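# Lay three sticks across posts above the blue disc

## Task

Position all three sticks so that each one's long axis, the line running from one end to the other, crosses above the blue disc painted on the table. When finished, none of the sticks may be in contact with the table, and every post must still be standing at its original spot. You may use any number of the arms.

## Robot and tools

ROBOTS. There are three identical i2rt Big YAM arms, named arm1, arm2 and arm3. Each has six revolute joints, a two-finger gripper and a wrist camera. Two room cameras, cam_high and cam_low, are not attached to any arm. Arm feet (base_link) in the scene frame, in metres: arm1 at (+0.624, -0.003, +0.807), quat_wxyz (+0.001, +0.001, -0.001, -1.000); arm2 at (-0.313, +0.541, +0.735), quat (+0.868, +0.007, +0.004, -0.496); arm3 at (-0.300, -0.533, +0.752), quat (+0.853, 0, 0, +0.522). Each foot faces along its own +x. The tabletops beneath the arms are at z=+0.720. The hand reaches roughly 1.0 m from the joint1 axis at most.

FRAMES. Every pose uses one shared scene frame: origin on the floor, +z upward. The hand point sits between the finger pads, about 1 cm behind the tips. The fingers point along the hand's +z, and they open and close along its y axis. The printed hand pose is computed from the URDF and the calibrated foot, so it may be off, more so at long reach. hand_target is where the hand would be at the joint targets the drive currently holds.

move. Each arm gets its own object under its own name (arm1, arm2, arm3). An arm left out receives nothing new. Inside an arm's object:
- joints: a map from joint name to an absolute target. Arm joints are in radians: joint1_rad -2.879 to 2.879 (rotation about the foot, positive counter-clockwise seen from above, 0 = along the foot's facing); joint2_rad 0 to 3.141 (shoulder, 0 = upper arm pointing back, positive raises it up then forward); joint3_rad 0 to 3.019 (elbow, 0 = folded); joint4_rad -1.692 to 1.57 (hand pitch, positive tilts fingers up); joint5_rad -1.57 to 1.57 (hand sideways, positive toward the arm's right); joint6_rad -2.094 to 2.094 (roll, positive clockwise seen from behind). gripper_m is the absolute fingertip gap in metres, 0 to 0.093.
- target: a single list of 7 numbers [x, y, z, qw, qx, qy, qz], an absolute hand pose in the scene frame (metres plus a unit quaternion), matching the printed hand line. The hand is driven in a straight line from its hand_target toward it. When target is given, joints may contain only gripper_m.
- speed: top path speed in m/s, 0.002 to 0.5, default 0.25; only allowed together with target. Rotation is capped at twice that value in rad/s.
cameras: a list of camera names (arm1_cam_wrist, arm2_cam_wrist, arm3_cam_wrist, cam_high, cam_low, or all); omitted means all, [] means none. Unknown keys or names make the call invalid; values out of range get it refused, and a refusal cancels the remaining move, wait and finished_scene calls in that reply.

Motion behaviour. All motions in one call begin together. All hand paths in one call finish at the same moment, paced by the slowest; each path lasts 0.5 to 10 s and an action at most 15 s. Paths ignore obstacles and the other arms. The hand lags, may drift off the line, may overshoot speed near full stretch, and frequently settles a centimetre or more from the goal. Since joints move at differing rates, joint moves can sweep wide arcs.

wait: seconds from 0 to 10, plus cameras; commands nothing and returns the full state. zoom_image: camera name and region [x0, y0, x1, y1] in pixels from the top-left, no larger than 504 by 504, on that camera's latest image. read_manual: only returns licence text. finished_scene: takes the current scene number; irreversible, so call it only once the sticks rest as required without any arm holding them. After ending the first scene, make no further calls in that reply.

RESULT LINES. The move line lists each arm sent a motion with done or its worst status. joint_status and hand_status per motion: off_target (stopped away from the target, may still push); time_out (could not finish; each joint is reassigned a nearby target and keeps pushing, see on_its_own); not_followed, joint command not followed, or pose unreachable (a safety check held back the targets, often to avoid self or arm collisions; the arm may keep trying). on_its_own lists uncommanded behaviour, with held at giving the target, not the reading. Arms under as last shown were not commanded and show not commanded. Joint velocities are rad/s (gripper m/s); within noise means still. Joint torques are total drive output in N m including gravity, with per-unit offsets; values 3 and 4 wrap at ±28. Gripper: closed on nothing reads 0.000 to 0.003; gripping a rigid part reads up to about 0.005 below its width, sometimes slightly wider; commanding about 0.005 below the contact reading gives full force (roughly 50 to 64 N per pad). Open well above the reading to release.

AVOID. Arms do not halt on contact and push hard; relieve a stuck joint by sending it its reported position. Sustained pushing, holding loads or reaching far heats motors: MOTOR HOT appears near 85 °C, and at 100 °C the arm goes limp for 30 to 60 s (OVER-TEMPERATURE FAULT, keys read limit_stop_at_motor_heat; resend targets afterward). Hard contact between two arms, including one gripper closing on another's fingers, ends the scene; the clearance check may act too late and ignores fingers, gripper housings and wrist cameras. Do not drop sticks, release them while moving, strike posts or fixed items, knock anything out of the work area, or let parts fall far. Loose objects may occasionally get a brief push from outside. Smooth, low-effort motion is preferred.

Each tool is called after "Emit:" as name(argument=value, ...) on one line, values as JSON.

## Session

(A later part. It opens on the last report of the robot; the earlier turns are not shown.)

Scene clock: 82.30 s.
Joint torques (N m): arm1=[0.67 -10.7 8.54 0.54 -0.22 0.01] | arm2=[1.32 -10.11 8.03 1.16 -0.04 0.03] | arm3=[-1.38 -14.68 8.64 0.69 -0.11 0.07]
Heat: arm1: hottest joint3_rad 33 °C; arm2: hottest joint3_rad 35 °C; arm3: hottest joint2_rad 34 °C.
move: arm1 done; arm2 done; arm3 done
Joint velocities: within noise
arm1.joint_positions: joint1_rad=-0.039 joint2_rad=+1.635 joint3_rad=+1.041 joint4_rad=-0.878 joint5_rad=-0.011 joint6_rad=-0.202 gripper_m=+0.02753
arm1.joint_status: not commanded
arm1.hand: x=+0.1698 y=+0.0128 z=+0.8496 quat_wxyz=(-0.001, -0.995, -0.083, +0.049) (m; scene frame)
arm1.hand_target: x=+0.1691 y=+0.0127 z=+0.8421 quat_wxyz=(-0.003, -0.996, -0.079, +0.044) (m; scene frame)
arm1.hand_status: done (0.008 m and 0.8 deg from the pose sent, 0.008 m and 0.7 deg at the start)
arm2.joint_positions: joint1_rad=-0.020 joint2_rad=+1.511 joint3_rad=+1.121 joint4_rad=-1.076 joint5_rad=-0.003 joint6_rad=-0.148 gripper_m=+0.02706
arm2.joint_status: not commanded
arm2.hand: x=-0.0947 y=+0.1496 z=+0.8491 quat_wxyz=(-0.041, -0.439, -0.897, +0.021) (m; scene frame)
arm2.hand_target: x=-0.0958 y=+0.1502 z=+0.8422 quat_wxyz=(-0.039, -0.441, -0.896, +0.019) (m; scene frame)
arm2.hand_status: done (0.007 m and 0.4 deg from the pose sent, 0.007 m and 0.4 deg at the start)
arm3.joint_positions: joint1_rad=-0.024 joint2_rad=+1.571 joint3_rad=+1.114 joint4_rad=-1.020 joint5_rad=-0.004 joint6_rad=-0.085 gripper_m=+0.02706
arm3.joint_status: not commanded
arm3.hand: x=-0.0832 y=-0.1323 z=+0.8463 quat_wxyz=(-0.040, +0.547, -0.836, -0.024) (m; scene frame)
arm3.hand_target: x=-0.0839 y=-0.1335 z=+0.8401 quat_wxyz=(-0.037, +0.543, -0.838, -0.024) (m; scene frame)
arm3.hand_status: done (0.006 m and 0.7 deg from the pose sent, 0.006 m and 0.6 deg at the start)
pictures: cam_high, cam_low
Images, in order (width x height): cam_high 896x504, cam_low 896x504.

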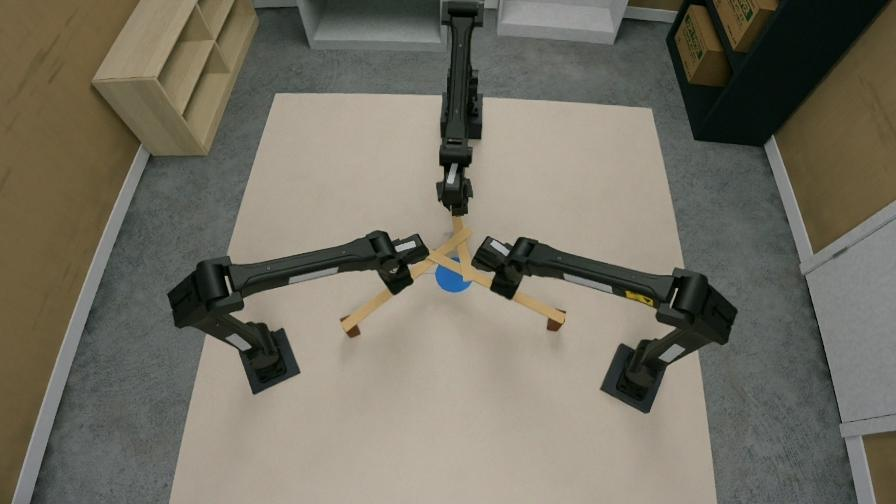

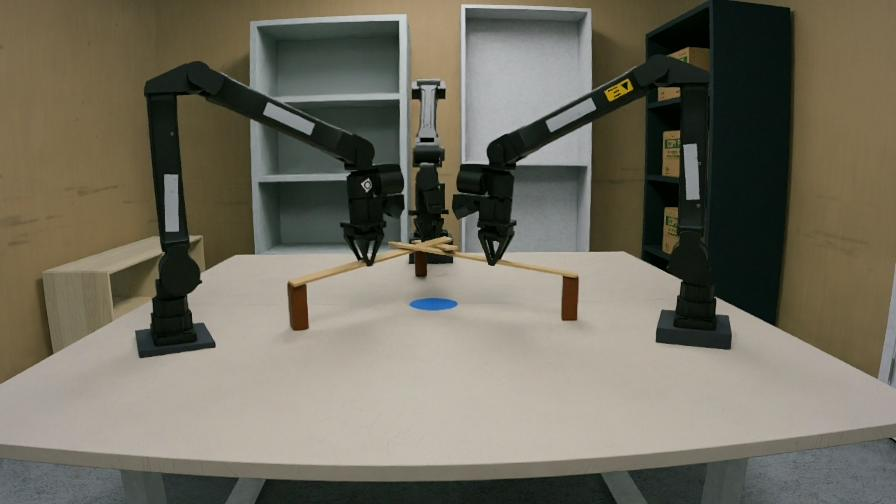

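Emit:
move(arm1={"joints":{"gripper_m":0.036}}, arm2={"joints":{"gripper_m":0.036}}, arm3={"joints":{"gripper_m":0.036}})

Emit:
zoom_image(camera="cam_high", region=[310, 270, 390, 350])

Emit:
zoom_image(camera="cam_high", region=[410, 190, 500, 290])

Emit:
zoom_image(camera="cam_high", region=[520, 270, 600, 350])

Emit:
zoom_image(camera="cam_low", region=[270, 180, 600, 340])

Scene clock: 84.23 s.
Joint torques (N m): arm1=[0.62 -10.64 8.61 0.44 -0.19 0.01] | arm2=[1.79 -10.11 8.23 1.11 -0.05 0.03] | arm3=[-1.08 -14.45 9.63 0.73 -0.07 0.07]
Heat: arm1: hottest joint3_rad 33 °C; arm2: hottest joint3_rad 35 °C; arm3: hottest joint2_rad 34 °C.
move: arm1 done; arm2 done; arm3 done
Joint velocities: within noise
arm1.joint_positions: joint1_rad=-0.039 joint2_rad=+1.639 joint3_rad=+1.041 joint4_rad=-0.878 joint5_rad=-0.012 joint6_rad=-0.202 gripper_m=+0.03590
arm1.joint_status: all done
arm1.hand: x=+0.1701 y=+0.0126 z=+0.8476 quat_wxyz=(-0.002, -0.995, -0.083, +0.047) (m; scene frame)
arm1.hand_target: x=+0.1691 y=+0.0126 z=+0.8421 quat_wxyz=(-0.004, -0.996, -0.079, +0.044) (m; scene frame)
arm1.hand_status: not commanded
arm2.joint_positions: joint1_rad=-0.020 joint2_rad=+1.511 joint3_rad=+1.118 joint4_rad=-1.075 joint5_rad=-0.003 joint6_rad=-0.148 gripper_m=+0.03592
arm2.joint_status: all done
arm2.hand: x=-0.0952 y=+0.1504 z=+0.8478 quat_wxyz=(-0.040, -0.439, -0.897, +0.021) (m; scene frame)
arm2.hand_target: x=-0.0958 y=+0.1503 z=+0.8420 quat_wxyz=(-0.039, -0.441, -0.896, +0.019) (m; scene frame)
arm2.hand_status: not commanded
arm3.joint_positions: joint1_rad=-0.024 joint2_rad=+1.571 joint3_rad=+1.102 joint4_rad=-1.020 joint5_rad=-0.005 joint6_rad=-0.085 gripper_m=+0.03594
arm3.joint_status: all done
arm3.hand: x=-0.0857 y=-0.1367 z=+0.8419 quat_wxyz=(-0.035, +0.547, -0.836, -0.022) (m; scene frame)
arm3.hand_target: x=-0.0839 y=-0.1335 z=+0.8401 quat_wxyz=(-0.037, +0.544, -0.838, -0.024) (m; scene frame)
arm3.hand_status: not commanded
pictures: arm1_cam_wrist, arm2_cam_wrist, arm3_cam_wrist, cam_high, cam_low
Images, in order (width x height): arm1_cam_wrist 672x504, arm2_cam_wrist 672x504, arm3_cam_wrist 672x504, cam_high 896x504, cam_low 896x504.

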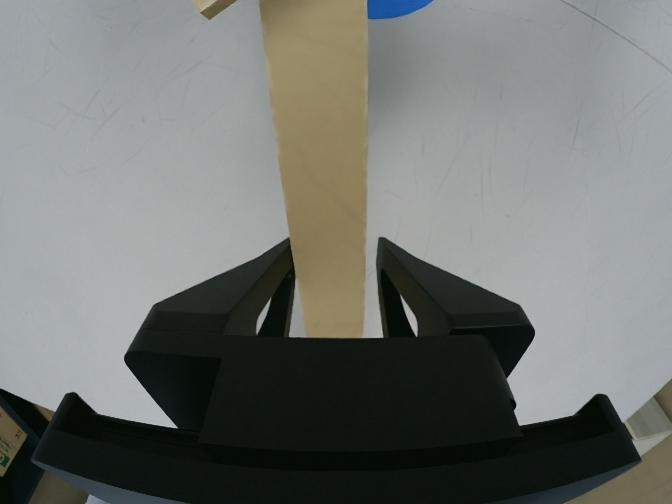

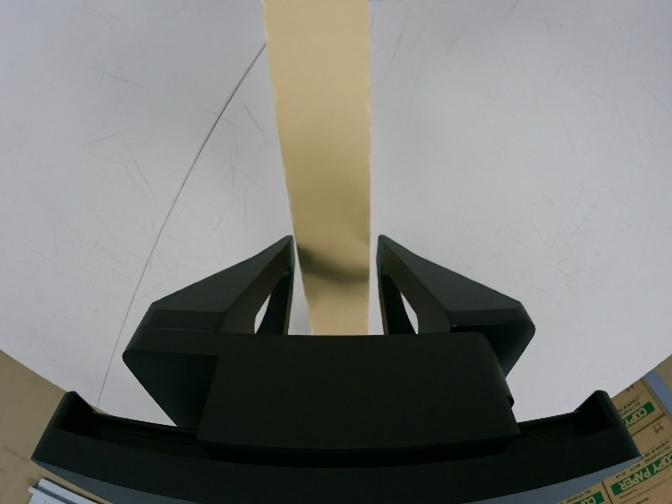

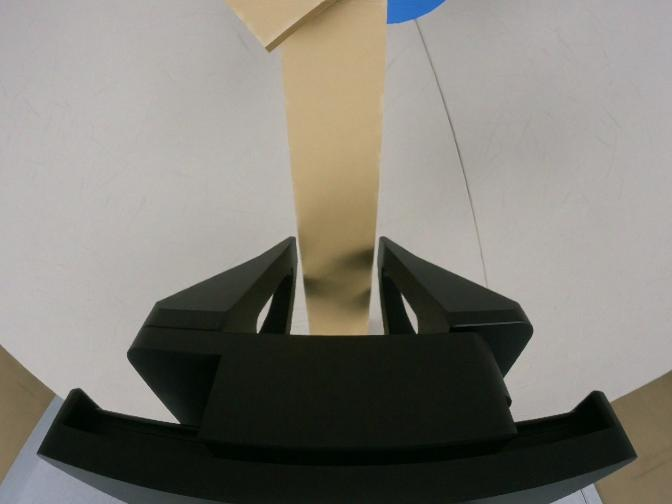

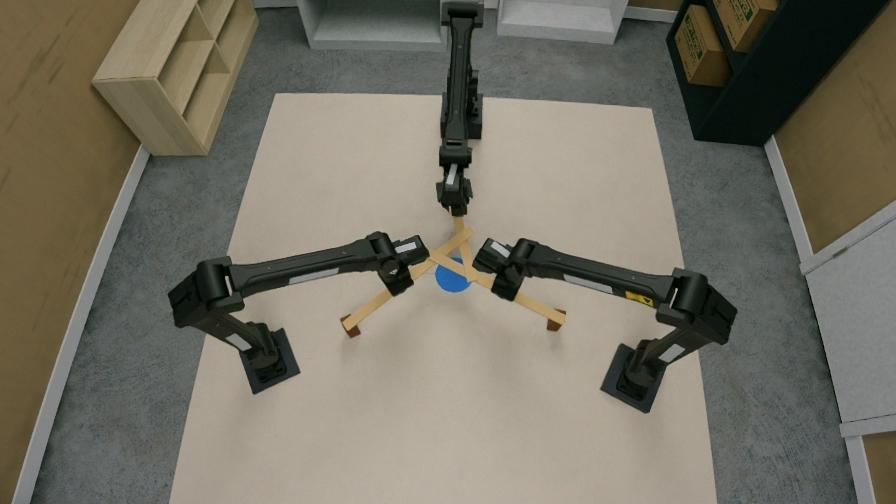

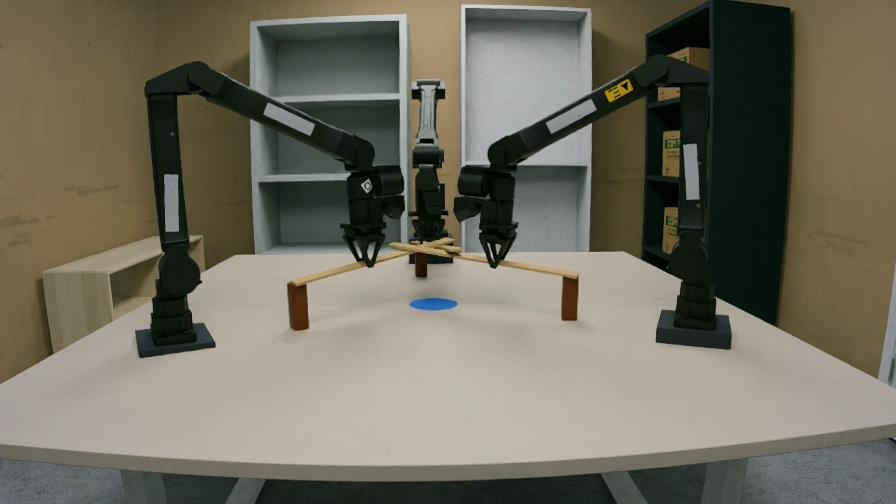

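Scaled by 6.300 from the camera's 896x504 image, which has a finer 1280x720 frame.

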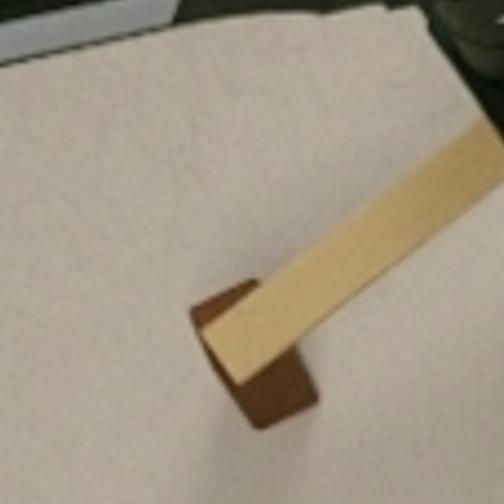

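Scaled by 5.040 from the camera's 896x504 image, which has a finer 1280x720 frame.

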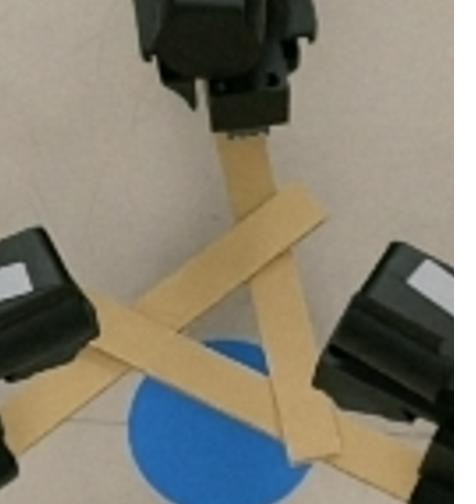

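Scaled by 6.300 from the camera's 896x504 image, which has a finer 1280x720 frame.

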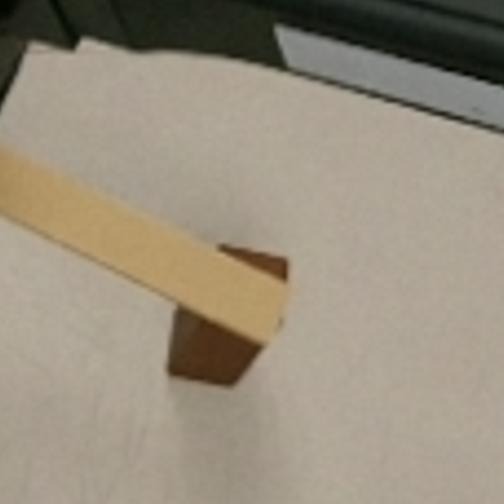

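Scaled by 1.527 from the camera's 896x504 image, which has a finer 1280x720 frame.

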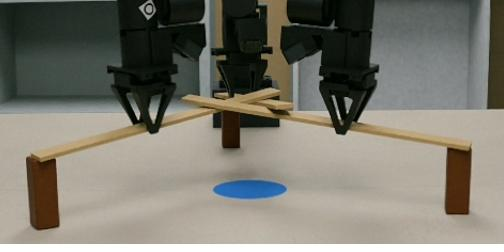

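Emit:
wait(seconds=0.1, cameras=["cam_high","cam_low","arm1_cam_wrist","arm2_cam_wrist","arm3_cam_wrist"])

Emit:
zoom_image(camera="cam_high", region=[410, 190, 500, 290])

Emit:
zoom_image(camera="cam_low", region=[370, 210, 480, 280])

Emit:
zoom_image(camera="cam_high", region=[310, 270, 390, 350])

Scene clock: 85.23 s.
Joint torques (N m): arm1=[1.2 -10.7 8.44 0.54 -0.18 -0.01] | arm2=[1.26 -10.11 8.21 1.1 -0.04 0.03] | arm3=[-1.08 -14.56 9.59 0.72 -0.06 0.06]
Heat: arm1: hottest joint3_rad 33 °C; arm2: hottest joint3_rad 35 °C; arm3: hottest joint2_rad 34 °C.
Joint velocities: within noise
arm1.joint_positions: joint1_rad=-0.039 joint2_rad=+1.639 joint3_rad=+1.041 joint4_rad=-0.878 joint5_rad=-0.012 joint6_rad=-0.202 gripper_m=+0.03591
arm1.joint_status: all done
arm1.hand: x=+0.1701 y=+0.0126 z=+0.8476 quat_wxyz=(-0.002, -0.995, -0.083, +0.047) (m; scene frame)
arm1.hand_target: x=+0.1691 y=+0.0126 z=+0.8421 quat_wxyz=(-0.003, -0.996, -0.079, +0.044) (m; scene frame)
arm1.hand_status: not commanded
arm2.joint_positions: joint1_rad=-0.020 joint2_rad=+1.511 joint3_rad=+1.118 joint4_rad=-1.075 joint5_rad=-0.003 joint6_rad=-0.148 gripper_m=+0.03592
arm2.joint_status: all done
arm2.hand: x=-0.0952 y=+0.1504 z=+0.8478 quat_wxyz=(-0.040, -0.439, -0.897, +0.021) (m; scene frame)
arm2.hand_target: x=-0.0958 y=+0.1503 z=+0.8420 quat_wxyz=(-0.039, -0.441, -0.896, +0.019) (m; scene frame)
arm2.hand_status: not commanded
arm3.joint_positions: joint1_rad=-0.024 joint2_rad=+1.571 joint3_rad=+1.102 joint4_rad=-1.020 joint5_rad=-0.005 joint6_rad=-0.085 gripper_m=+0.03594
arm3.joint_status: all done
arm3.hand: x=-0.0857 y=-0.1367 z=+0.8419 quat_wxyz=(-0.035, +0.547, -0.836, -0.022) (m; scene frame)
arm3.hand_target: x=-0.0839 y=-0.1335 z=+0.8401 quat_wxyz=(-0.037, +0.544, -0.838, -0.024) (m; scene frame)
arm3.hand_status: not commanded
wait: 0.10 s; at rest from the start
pictures: arm1_cam_wrist, arm2_cam_wrist, arm3_cam_wrist, cam_high, cam_low
Images, in order (width x height): arm1_cam_wrist 672x504, arm2_cam_wrist 672x504, arm3_cam_wrist 672x504, cam_high 896x504, cam_low 896x504.

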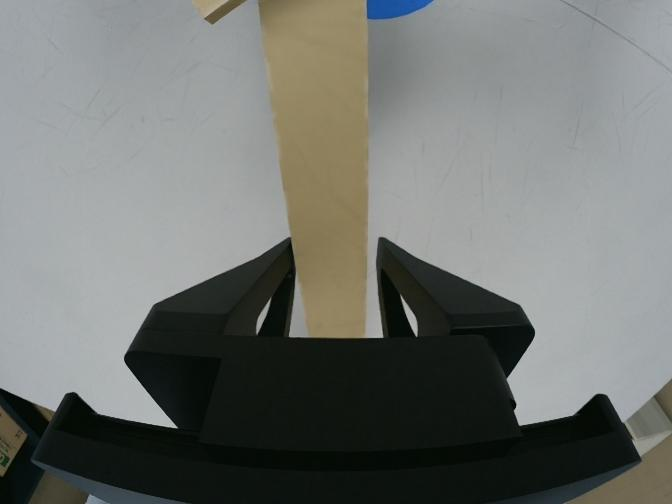

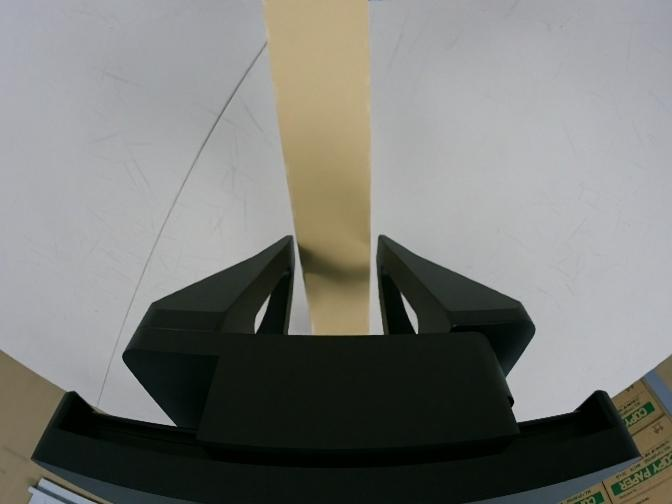

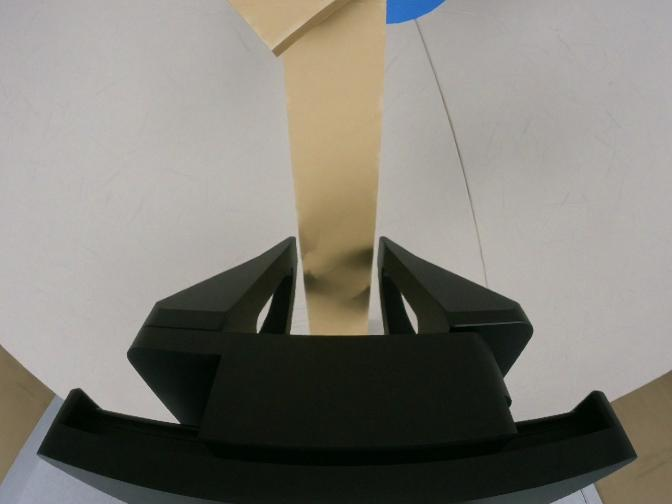

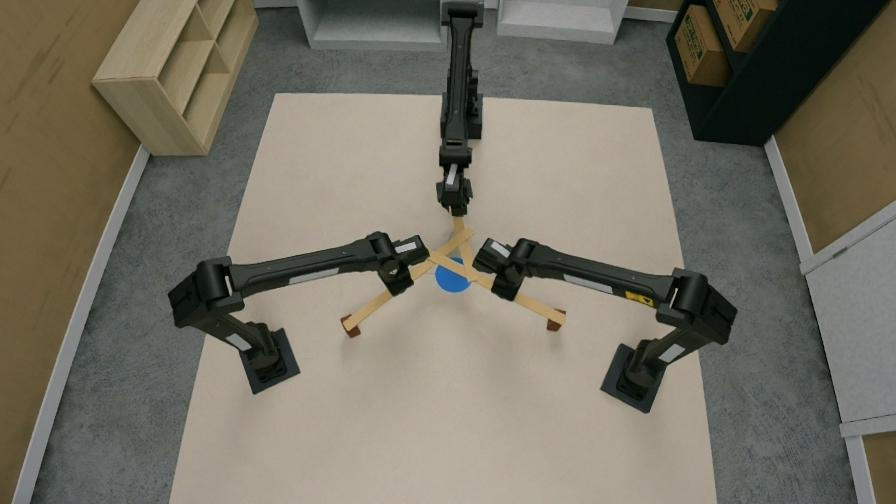

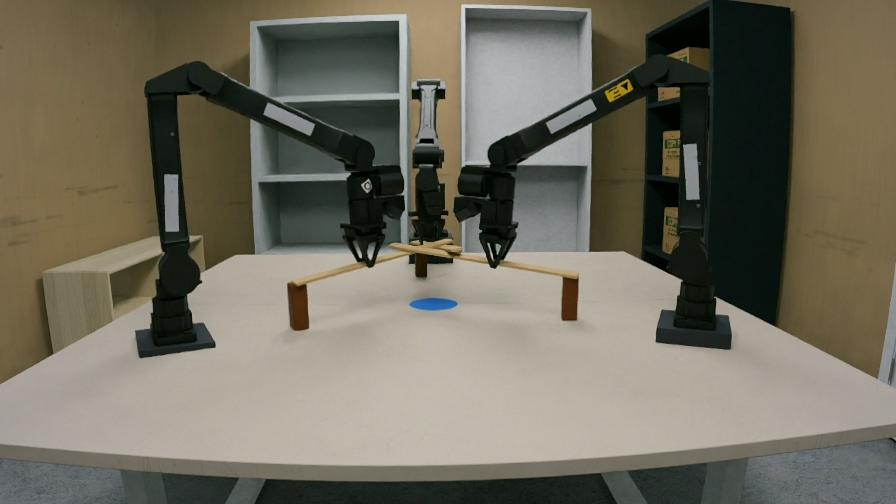

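Scaled by 5.040 from the camera's 896x504 image, which has a finer 1280x720 frame.

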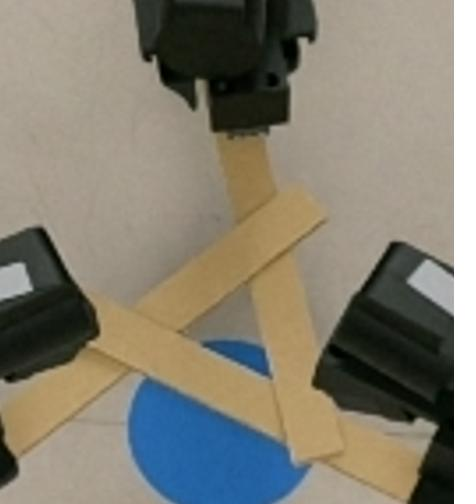

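Scaled by 4.582 from the camera's 896x504 image, which has a finer 1280x720 frame.

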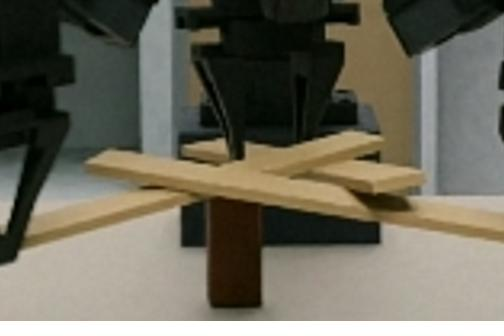

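Scaled by 6.300 from the camera's 896x504 image, which has a finer 1280x720 frame.

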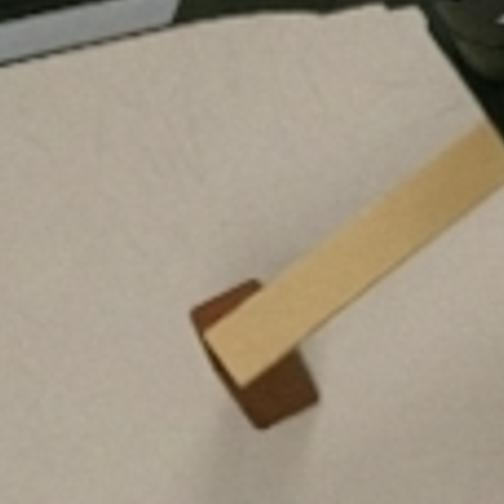

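Emit:
wait(seconds=0.3, cameras=["cam_high","arm3_cam_wrist","arm1_cam_wrist","arm2_cam_wrist"])

Emit:
zoom_image(camera="cam_high", region=[410, 190, 500, 290])

Scene clock: 86.47 s.
Joint torques (N m): arm1=[1.61 -11.11 8.39 0.49 -0.18 0] | arm2=[1.26 -10.11 8.21 1.11 -0.04 0.03] | arm3=[-1.55 -14.68 9.61 0.7 -0.07 0.08]
Heat: arm1: hottest joint3_rad 33 °C; arm2: hottest joint3_rad 35 °C; arm3: hottest joint2_rad 34 °C.
Joint velocities: within noise
arm1.joint_positions: joint1_rad=-0.039 joint2_rad=+1.639 joint3_rad=+1.041 joint4_rad=-0.878 joint5_rad=-0.012 joint6_rad=-0.202 gripper_m=+0.03591
arm1.joint_status: all done
arm1.hand: x=+0.1701 y=+0.0126 z=+0.8476 quat_wxyz=(-0.002, -0.995, -0.083, +0.047) (m; scene frame)
arm1.hand_target: x=+0.1691 y=+0.0126 z=+0.8421 quat_wxyz=(-0.003, -0.996, -0.079, +0.044) (m; scene frame)
arm1.hand_status: not commanded
arm2.joint_positions: joint1_rad=-0.020 joint2_rad=+1.511 joint3_rad=+1.118 joint4_rad=-1.075 joint5_rad=-0.003 joint6_rad=-0.148 gripper_m=+0.03592
arm2.joint_status: all done
arm2.hand: x=-0.0952 y=+0.1504 z=+0.8478 quat_wxyz=(-0.040, -0.439, -0.897, +0.021) (m; scene frame)
arm2.hand_target: x=-0.0958 y=+0.1503 z=+0.8420 quat_wxyz=(-0.039, -0.441, -0.896, +0.019) (m; scene frame)
arm2.hand_status: not commanded
arm3.joint_positions: joint1_rad=-0.024 joint2_rad=+1.571 joint3_rad=+1.102 joint4_rad=-1.020 joint5_rad=-0.005 joint6_rad=-0.085 gripper_m=+0.03594
arm3.joint_status: all done
arm3.hand: x=-0.0857 y=-0.1367 z=+0.8419 quat_wxyz=(-0.035, +0.547, -0.836, -0.022) (m; scene frame)
arm3.hand_target: x=-0.0839 y=-0.1335 z=+0.8401 quat_wxyz=(-0.037, +0.544, -0.838, -0.024) (m; scene frame)
arm3.hand_status: not commanded
wait: 0.30 s; at rest from the start
pictures: arm1_cam_wrist, arm2_cam_wrist, arm3_cam_wrist, cam_high
Images, in order (width x height): arm1_cam_wrist 672x504, arm2_cam_wrist 672x504, arm3_cam_wrist 672x504, cam_high 896x504.

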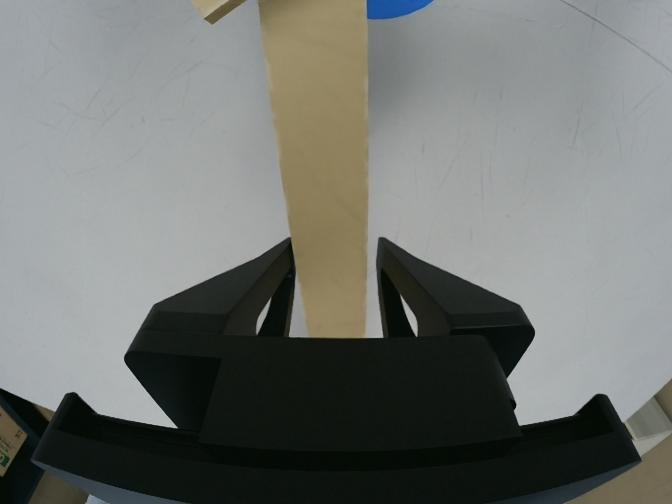

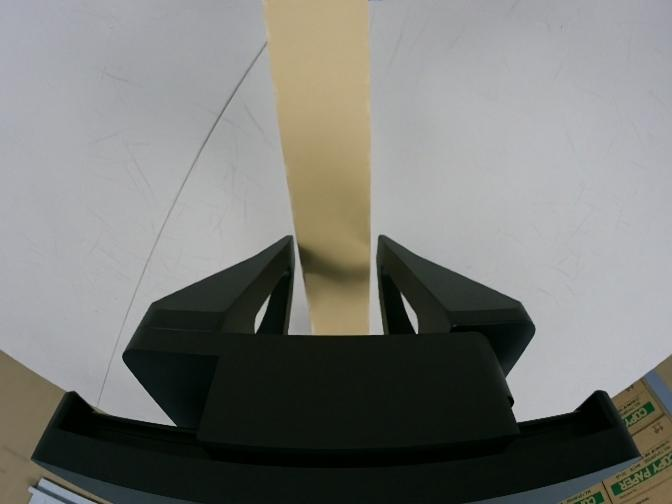

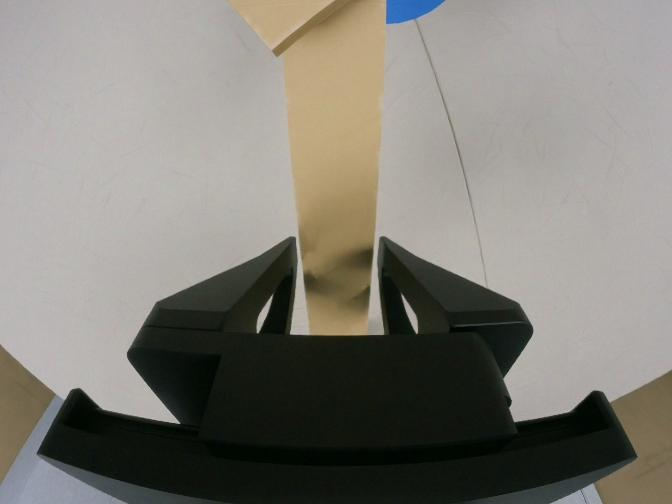

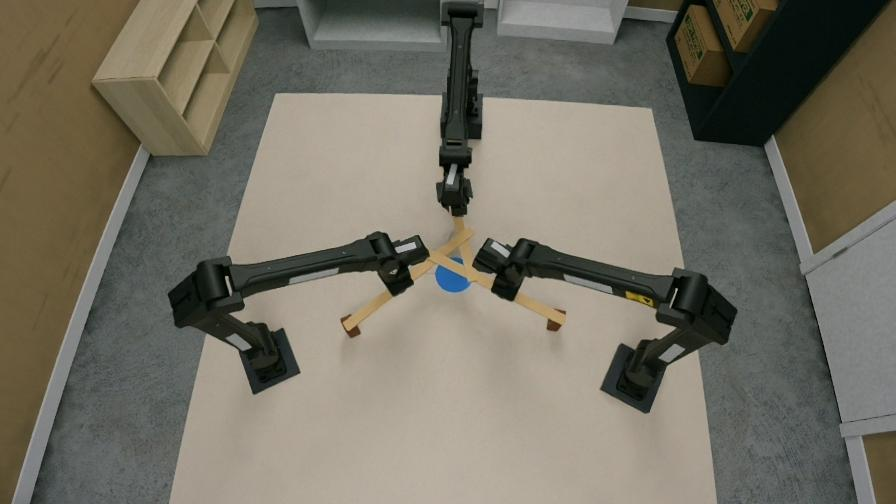

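Scaled by 5.040 from the camera's 896x504 image, which has a finer 1280x720 frame.

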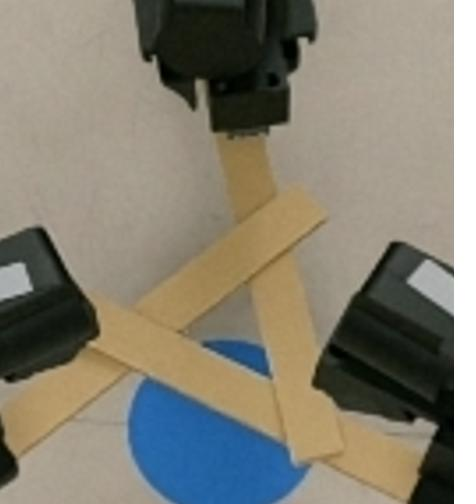

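Emit:
move(arm1={"joints":{"gripper_m":0.065}}, arm2={"joints":{"gripper_m":0.065}}, arm3={"joints":{"gripper_m":0.065}}, cameras=["cam_low","cam_high"])

Emit:
zoom_image(camera="cam_high", region=[410, 190, 500, 290])

Scene clock: 87.97 s.
Joint torques (N m): arm1=[0.56 -11.58 8.46 0.47 -0.14 0.02] | arm2=[1.32 -10.17 8.21 1.09 -0.05 0.03] | arm3=[-1.32 -14.86 9.61 0.72 -0.07 0.08]
Heat: arm1: hottest joint3_rad 33 °C; arm2: hottest joint3_rad 34 °C; arm3: hottest joint2_rad 34 °C.
move: arm1 done; arm2 done; arm3 done
Joint velocities: within noise
arm1.joint_positions: joint1_rad=-0.039 joint2_rad=+1.639 joint3_rad=+1.041 joint4_rad=-0.878 joint5_rad=-0.013 joint6_rad=-0.202 gripper_m=+0.06487
arm1.joint_status: all done
arm1.hand: x=+0.1701 y=+0.0125 z=+0.8476 quat_wxyz=(-0.002, -0.995, -0.083, +0.047) (m; scene frame)
arm1.hand_target: x=+0.1691 y=+0.0126 z=+0.8421 quat_wxyz=(-0.004, -0.996, -0.079, +0.044) (m; scene frame)
arm1.hand_status: not commanded
arm2.joint_positions: joint1_rad=-0.020 joint2_rad=+1.511 joint3_rad=+1.118 joint4_rad=-1.075 joint5_rad=-0.003 joint6_rad=-0.148 gripper_m=+0.06488
arm2.joint_status: all done
arm2.hand: x=-0.0952 y=+0.1504 z=+0.8478 quat_wxyz=(-0.040, -0.439, -0.897, +0.021) (m; scene frame)
arm2.hand_target: x=-0.0958 y=+0.1503 z=+0.8420 quat_wxyz=(-0.039, -0.441, -0.896, +0.019) (m; scene frame)
arm2.hand_status: not commanded
arm3.joint_positions: joint1_rad=-0.024 joint2_rad=+1.571 joint3_rad=+1.102 joint4_rad=-1.020 joint5_rad=-0.005 joint6_rad=-0.085 gripper_m=+0.06491
arm3.joint_status: all done
arm3.hand: x=-0.0857 y=-0.1367 z=+0.8419 quat_wxyz=(-0.035, +0.547, -0.836, -0.022) (m; scene frame)
arm3.hand_target: x=-0.0839 y=-0.1335 z=+0.8401 quat_wxyz=(-0.037, +0.544, -0.838, -0.024) (m; scene frame)
arm3.hand_status: not commanded
pictures: cam_high, cam_low
Images, in order (width x height): cam_high 896x504, cam_low 896x504.

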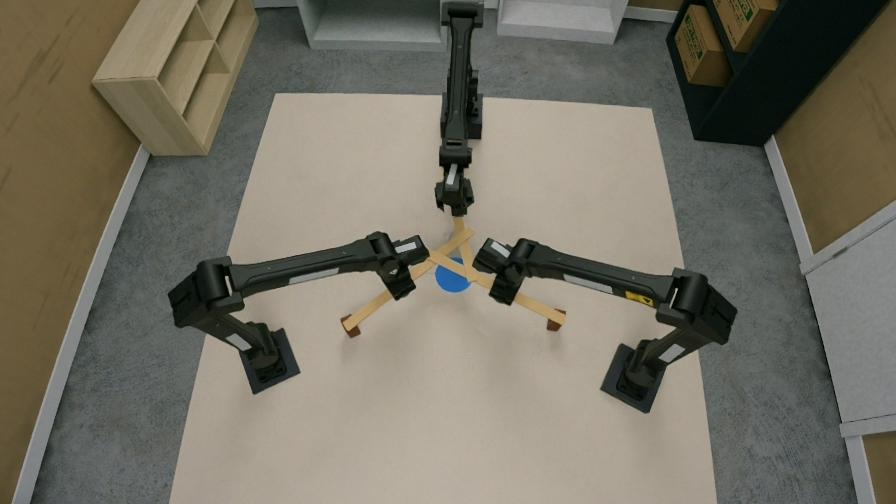

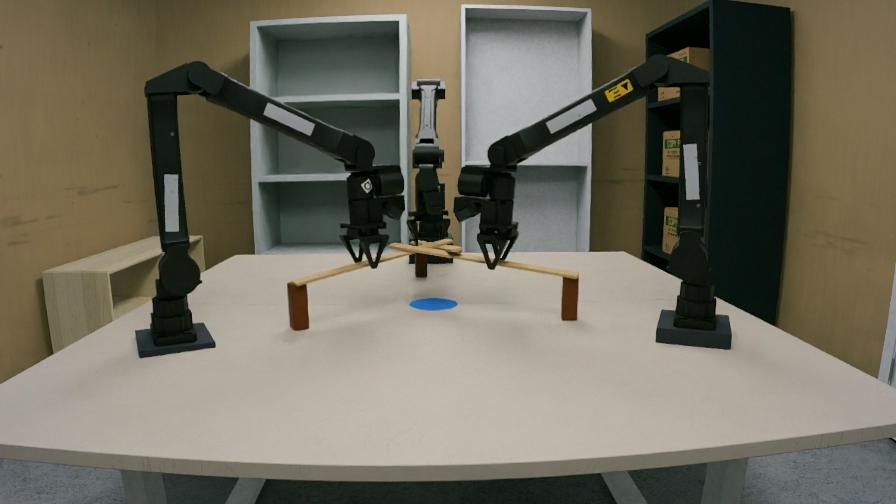

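Scaled by 5.040 from the camera's 896x504 image, which has a finer 1280x720 frame.

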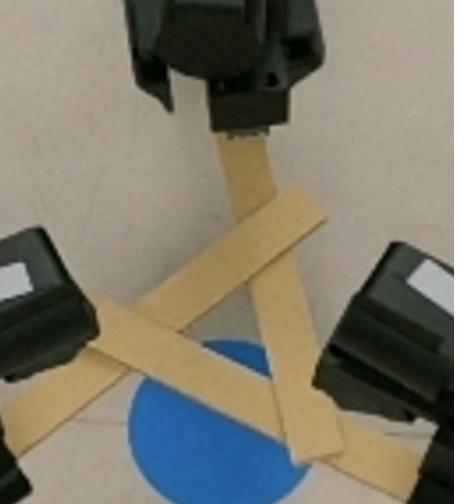

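Emit:
move(arm1={"target":[0.168,0.0125,0.94,0.0035,0.9959,0.0793,-0.0435],"speed":0.15}, arm2={"target":[-0.0935,0.149,0.945,0.0391,0.4411,0.8964,-0.0193],"speed":0.15}, arm3={"target":[-0.0837,-0.1335,0.94,-0.0366,0.5434,-0.8383,-0.0237],"speed":0.15}, cameras=["cam_low","cam_high","arm1_cam_wrist","arm2_cam_wrist","arm3_cam_wrist"])

Emit:
zoom_image(camera="cam_high", region=[320, 150, 600, 370])

Emit:
zoom_image(camera="cam_low", region=[270, 180, 600, 340])

Scene clock: 90.00 s.
Joint torques (N m): arm1=[1.38 -11.63 12.72 -0.28 -0.13 0.02] | arm2=[1.79 -10.87 13.52 -0.02 -0.04 0.08] | arm3=[-1.44 -15.68 13.55 0.05 -0.06 0.06]
Heat: arm1: hottest joint3_rad 33 °C; arm2: hottest joint3_rad 34 °C; arm3: hottest joint2_rad 34 °C.
move: arm1 off_target; arm2 off_target; arm3 off_target
Joint velocities: within noise
arm1.joint_positions: joint1_rad=-0.039 joint2_rad=+1.535 joint3_rad=+1.138 joint4_rad=-1.122 joint5_rad=-0.013 joint6_rad=-0.202 gripper_m=+0.06487
arm1.joint_status: not commanded
arm1.hand: x=+0.1830 y=+0.0122 z=+0.9221 quat_wxyz=(-0.004, -0.996, -0.083, +0.026) (m; scene frame)
arm1.hand_target: x=+0.1686 y=+0.0125 z=+0.9401 quat_wxyz=(-0.004, -0.996, -0.079, +0.044) (m; scene frame)
arm1.hand_status: off_target (0.023 m and 2.1 deg from the pose sent, 0.092 m and 0.6 deg at the start)
arm2.joint_positions: joint1_rad=-0.020 joint2_rad=+1.452 joint3_rad=+1.256 joint4_rad=-1.325 joint5_rad=-0.003 joint6_rad=-0.148 gripper_m=+0.06488
arm2.joint_status: not commanded
arm2.hand: x=-0.1021 y=+0.1615 z=+0.9209 quat_wxyz=(-0.018, -0.440, -0.898, +0.005) (m; scene frame)
arm2.hand_target: x=-0.0941 y=+0.1499 z=+0.9450 quat_wxyz=(-0.039, -0.441, -0.896, +0.019) (m; scene frame)
arm2.hand_status: off_target (0.028 m and 2.9 deg from the pose sent, 0.097 m and 0.3 deg at the start)
arm3.joint_positions: joint1_rad=-0.024 joint2_rad=+1.499 joint3_rad=+1.241 joint4_rad=-1.267 joint5_rad=-0.005 joint6_rad=-0.085 gripper_m=+0.06491
arm3.joint_status: not commanded
arm3.hand: x=-0.0894 y=-0.1435 z=+0.9207 quat_wxyz=(-0.019, +0.547, -0.837, -0.013) (m; scene frame)
arm3.hand_target: x=-0.0841 y=-0.1340 z=+0.9400 quat_wxyz=(-0.037, +0.544, -0.838, -0.024) (m; scene frame)
arm3.hand_status: off_target (0.022 m and 2.4 deg from the pose sent, 0.098 m and 0.6 deg at the start)
pictures: arm1_cam_wrist, arm2_cam_wrist, arm3_cam_wrist, cam_high, cam_low
Images, in order (width x height): arm1_cam_wrist 672x504, arm2_cam_wrist 672x504, arm3_cam_wrist 672x504, cam_high 896x504, cam_low 896x504.

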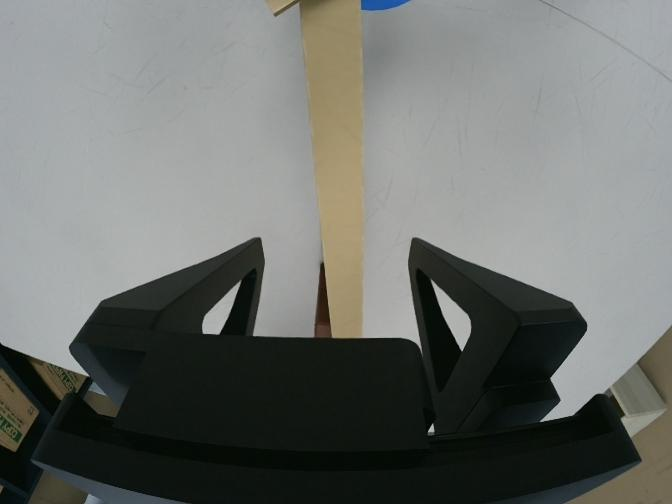

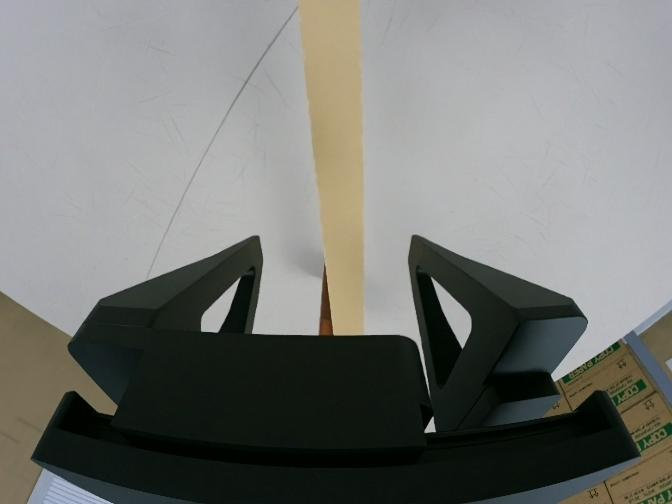

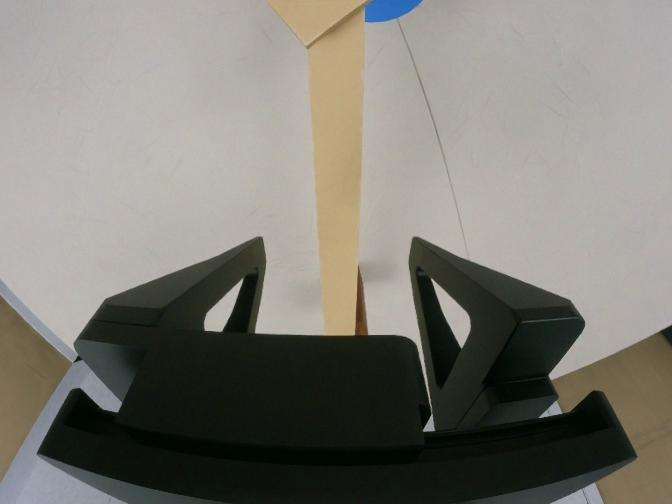

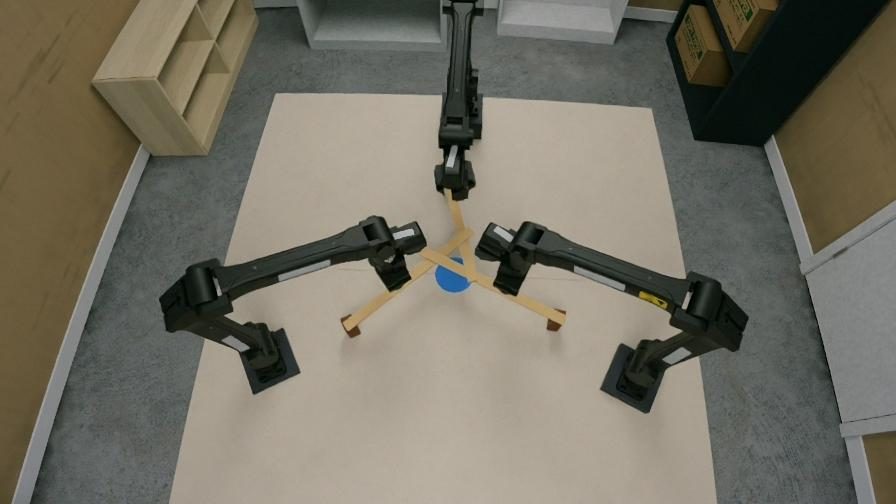

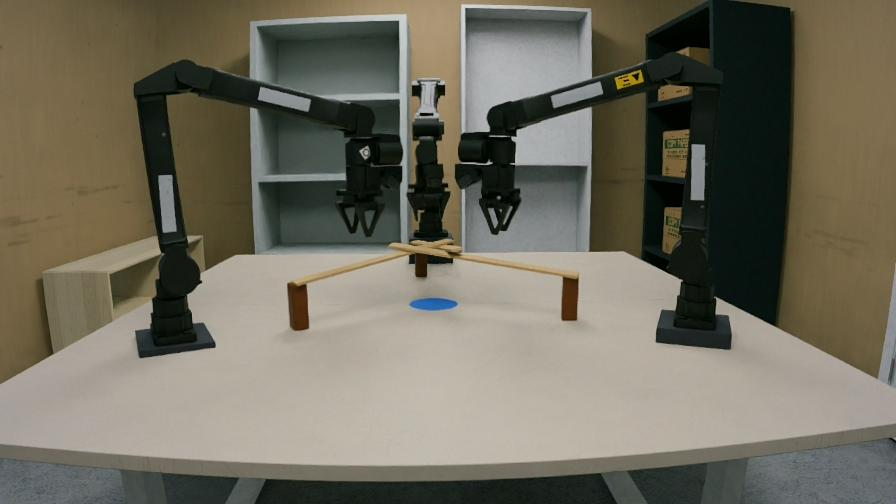

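Scaled by 1.800 from the camera's 896x504 image, which has a finer 1280x720 frame.

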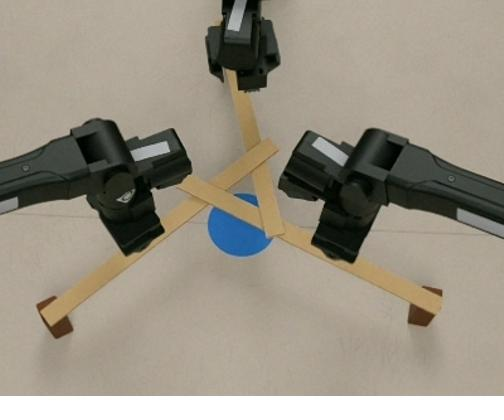

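Scaled by 1.527 from the camera's 896x504 image, which has a finer 1280x720 frame.

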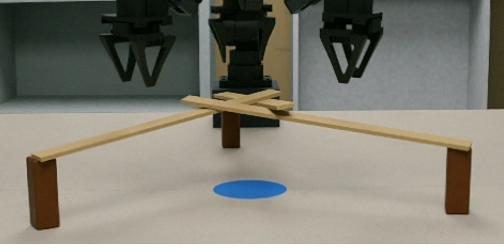

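Emit:
finished_scene(scene=3)

The scene is finished: the task was done.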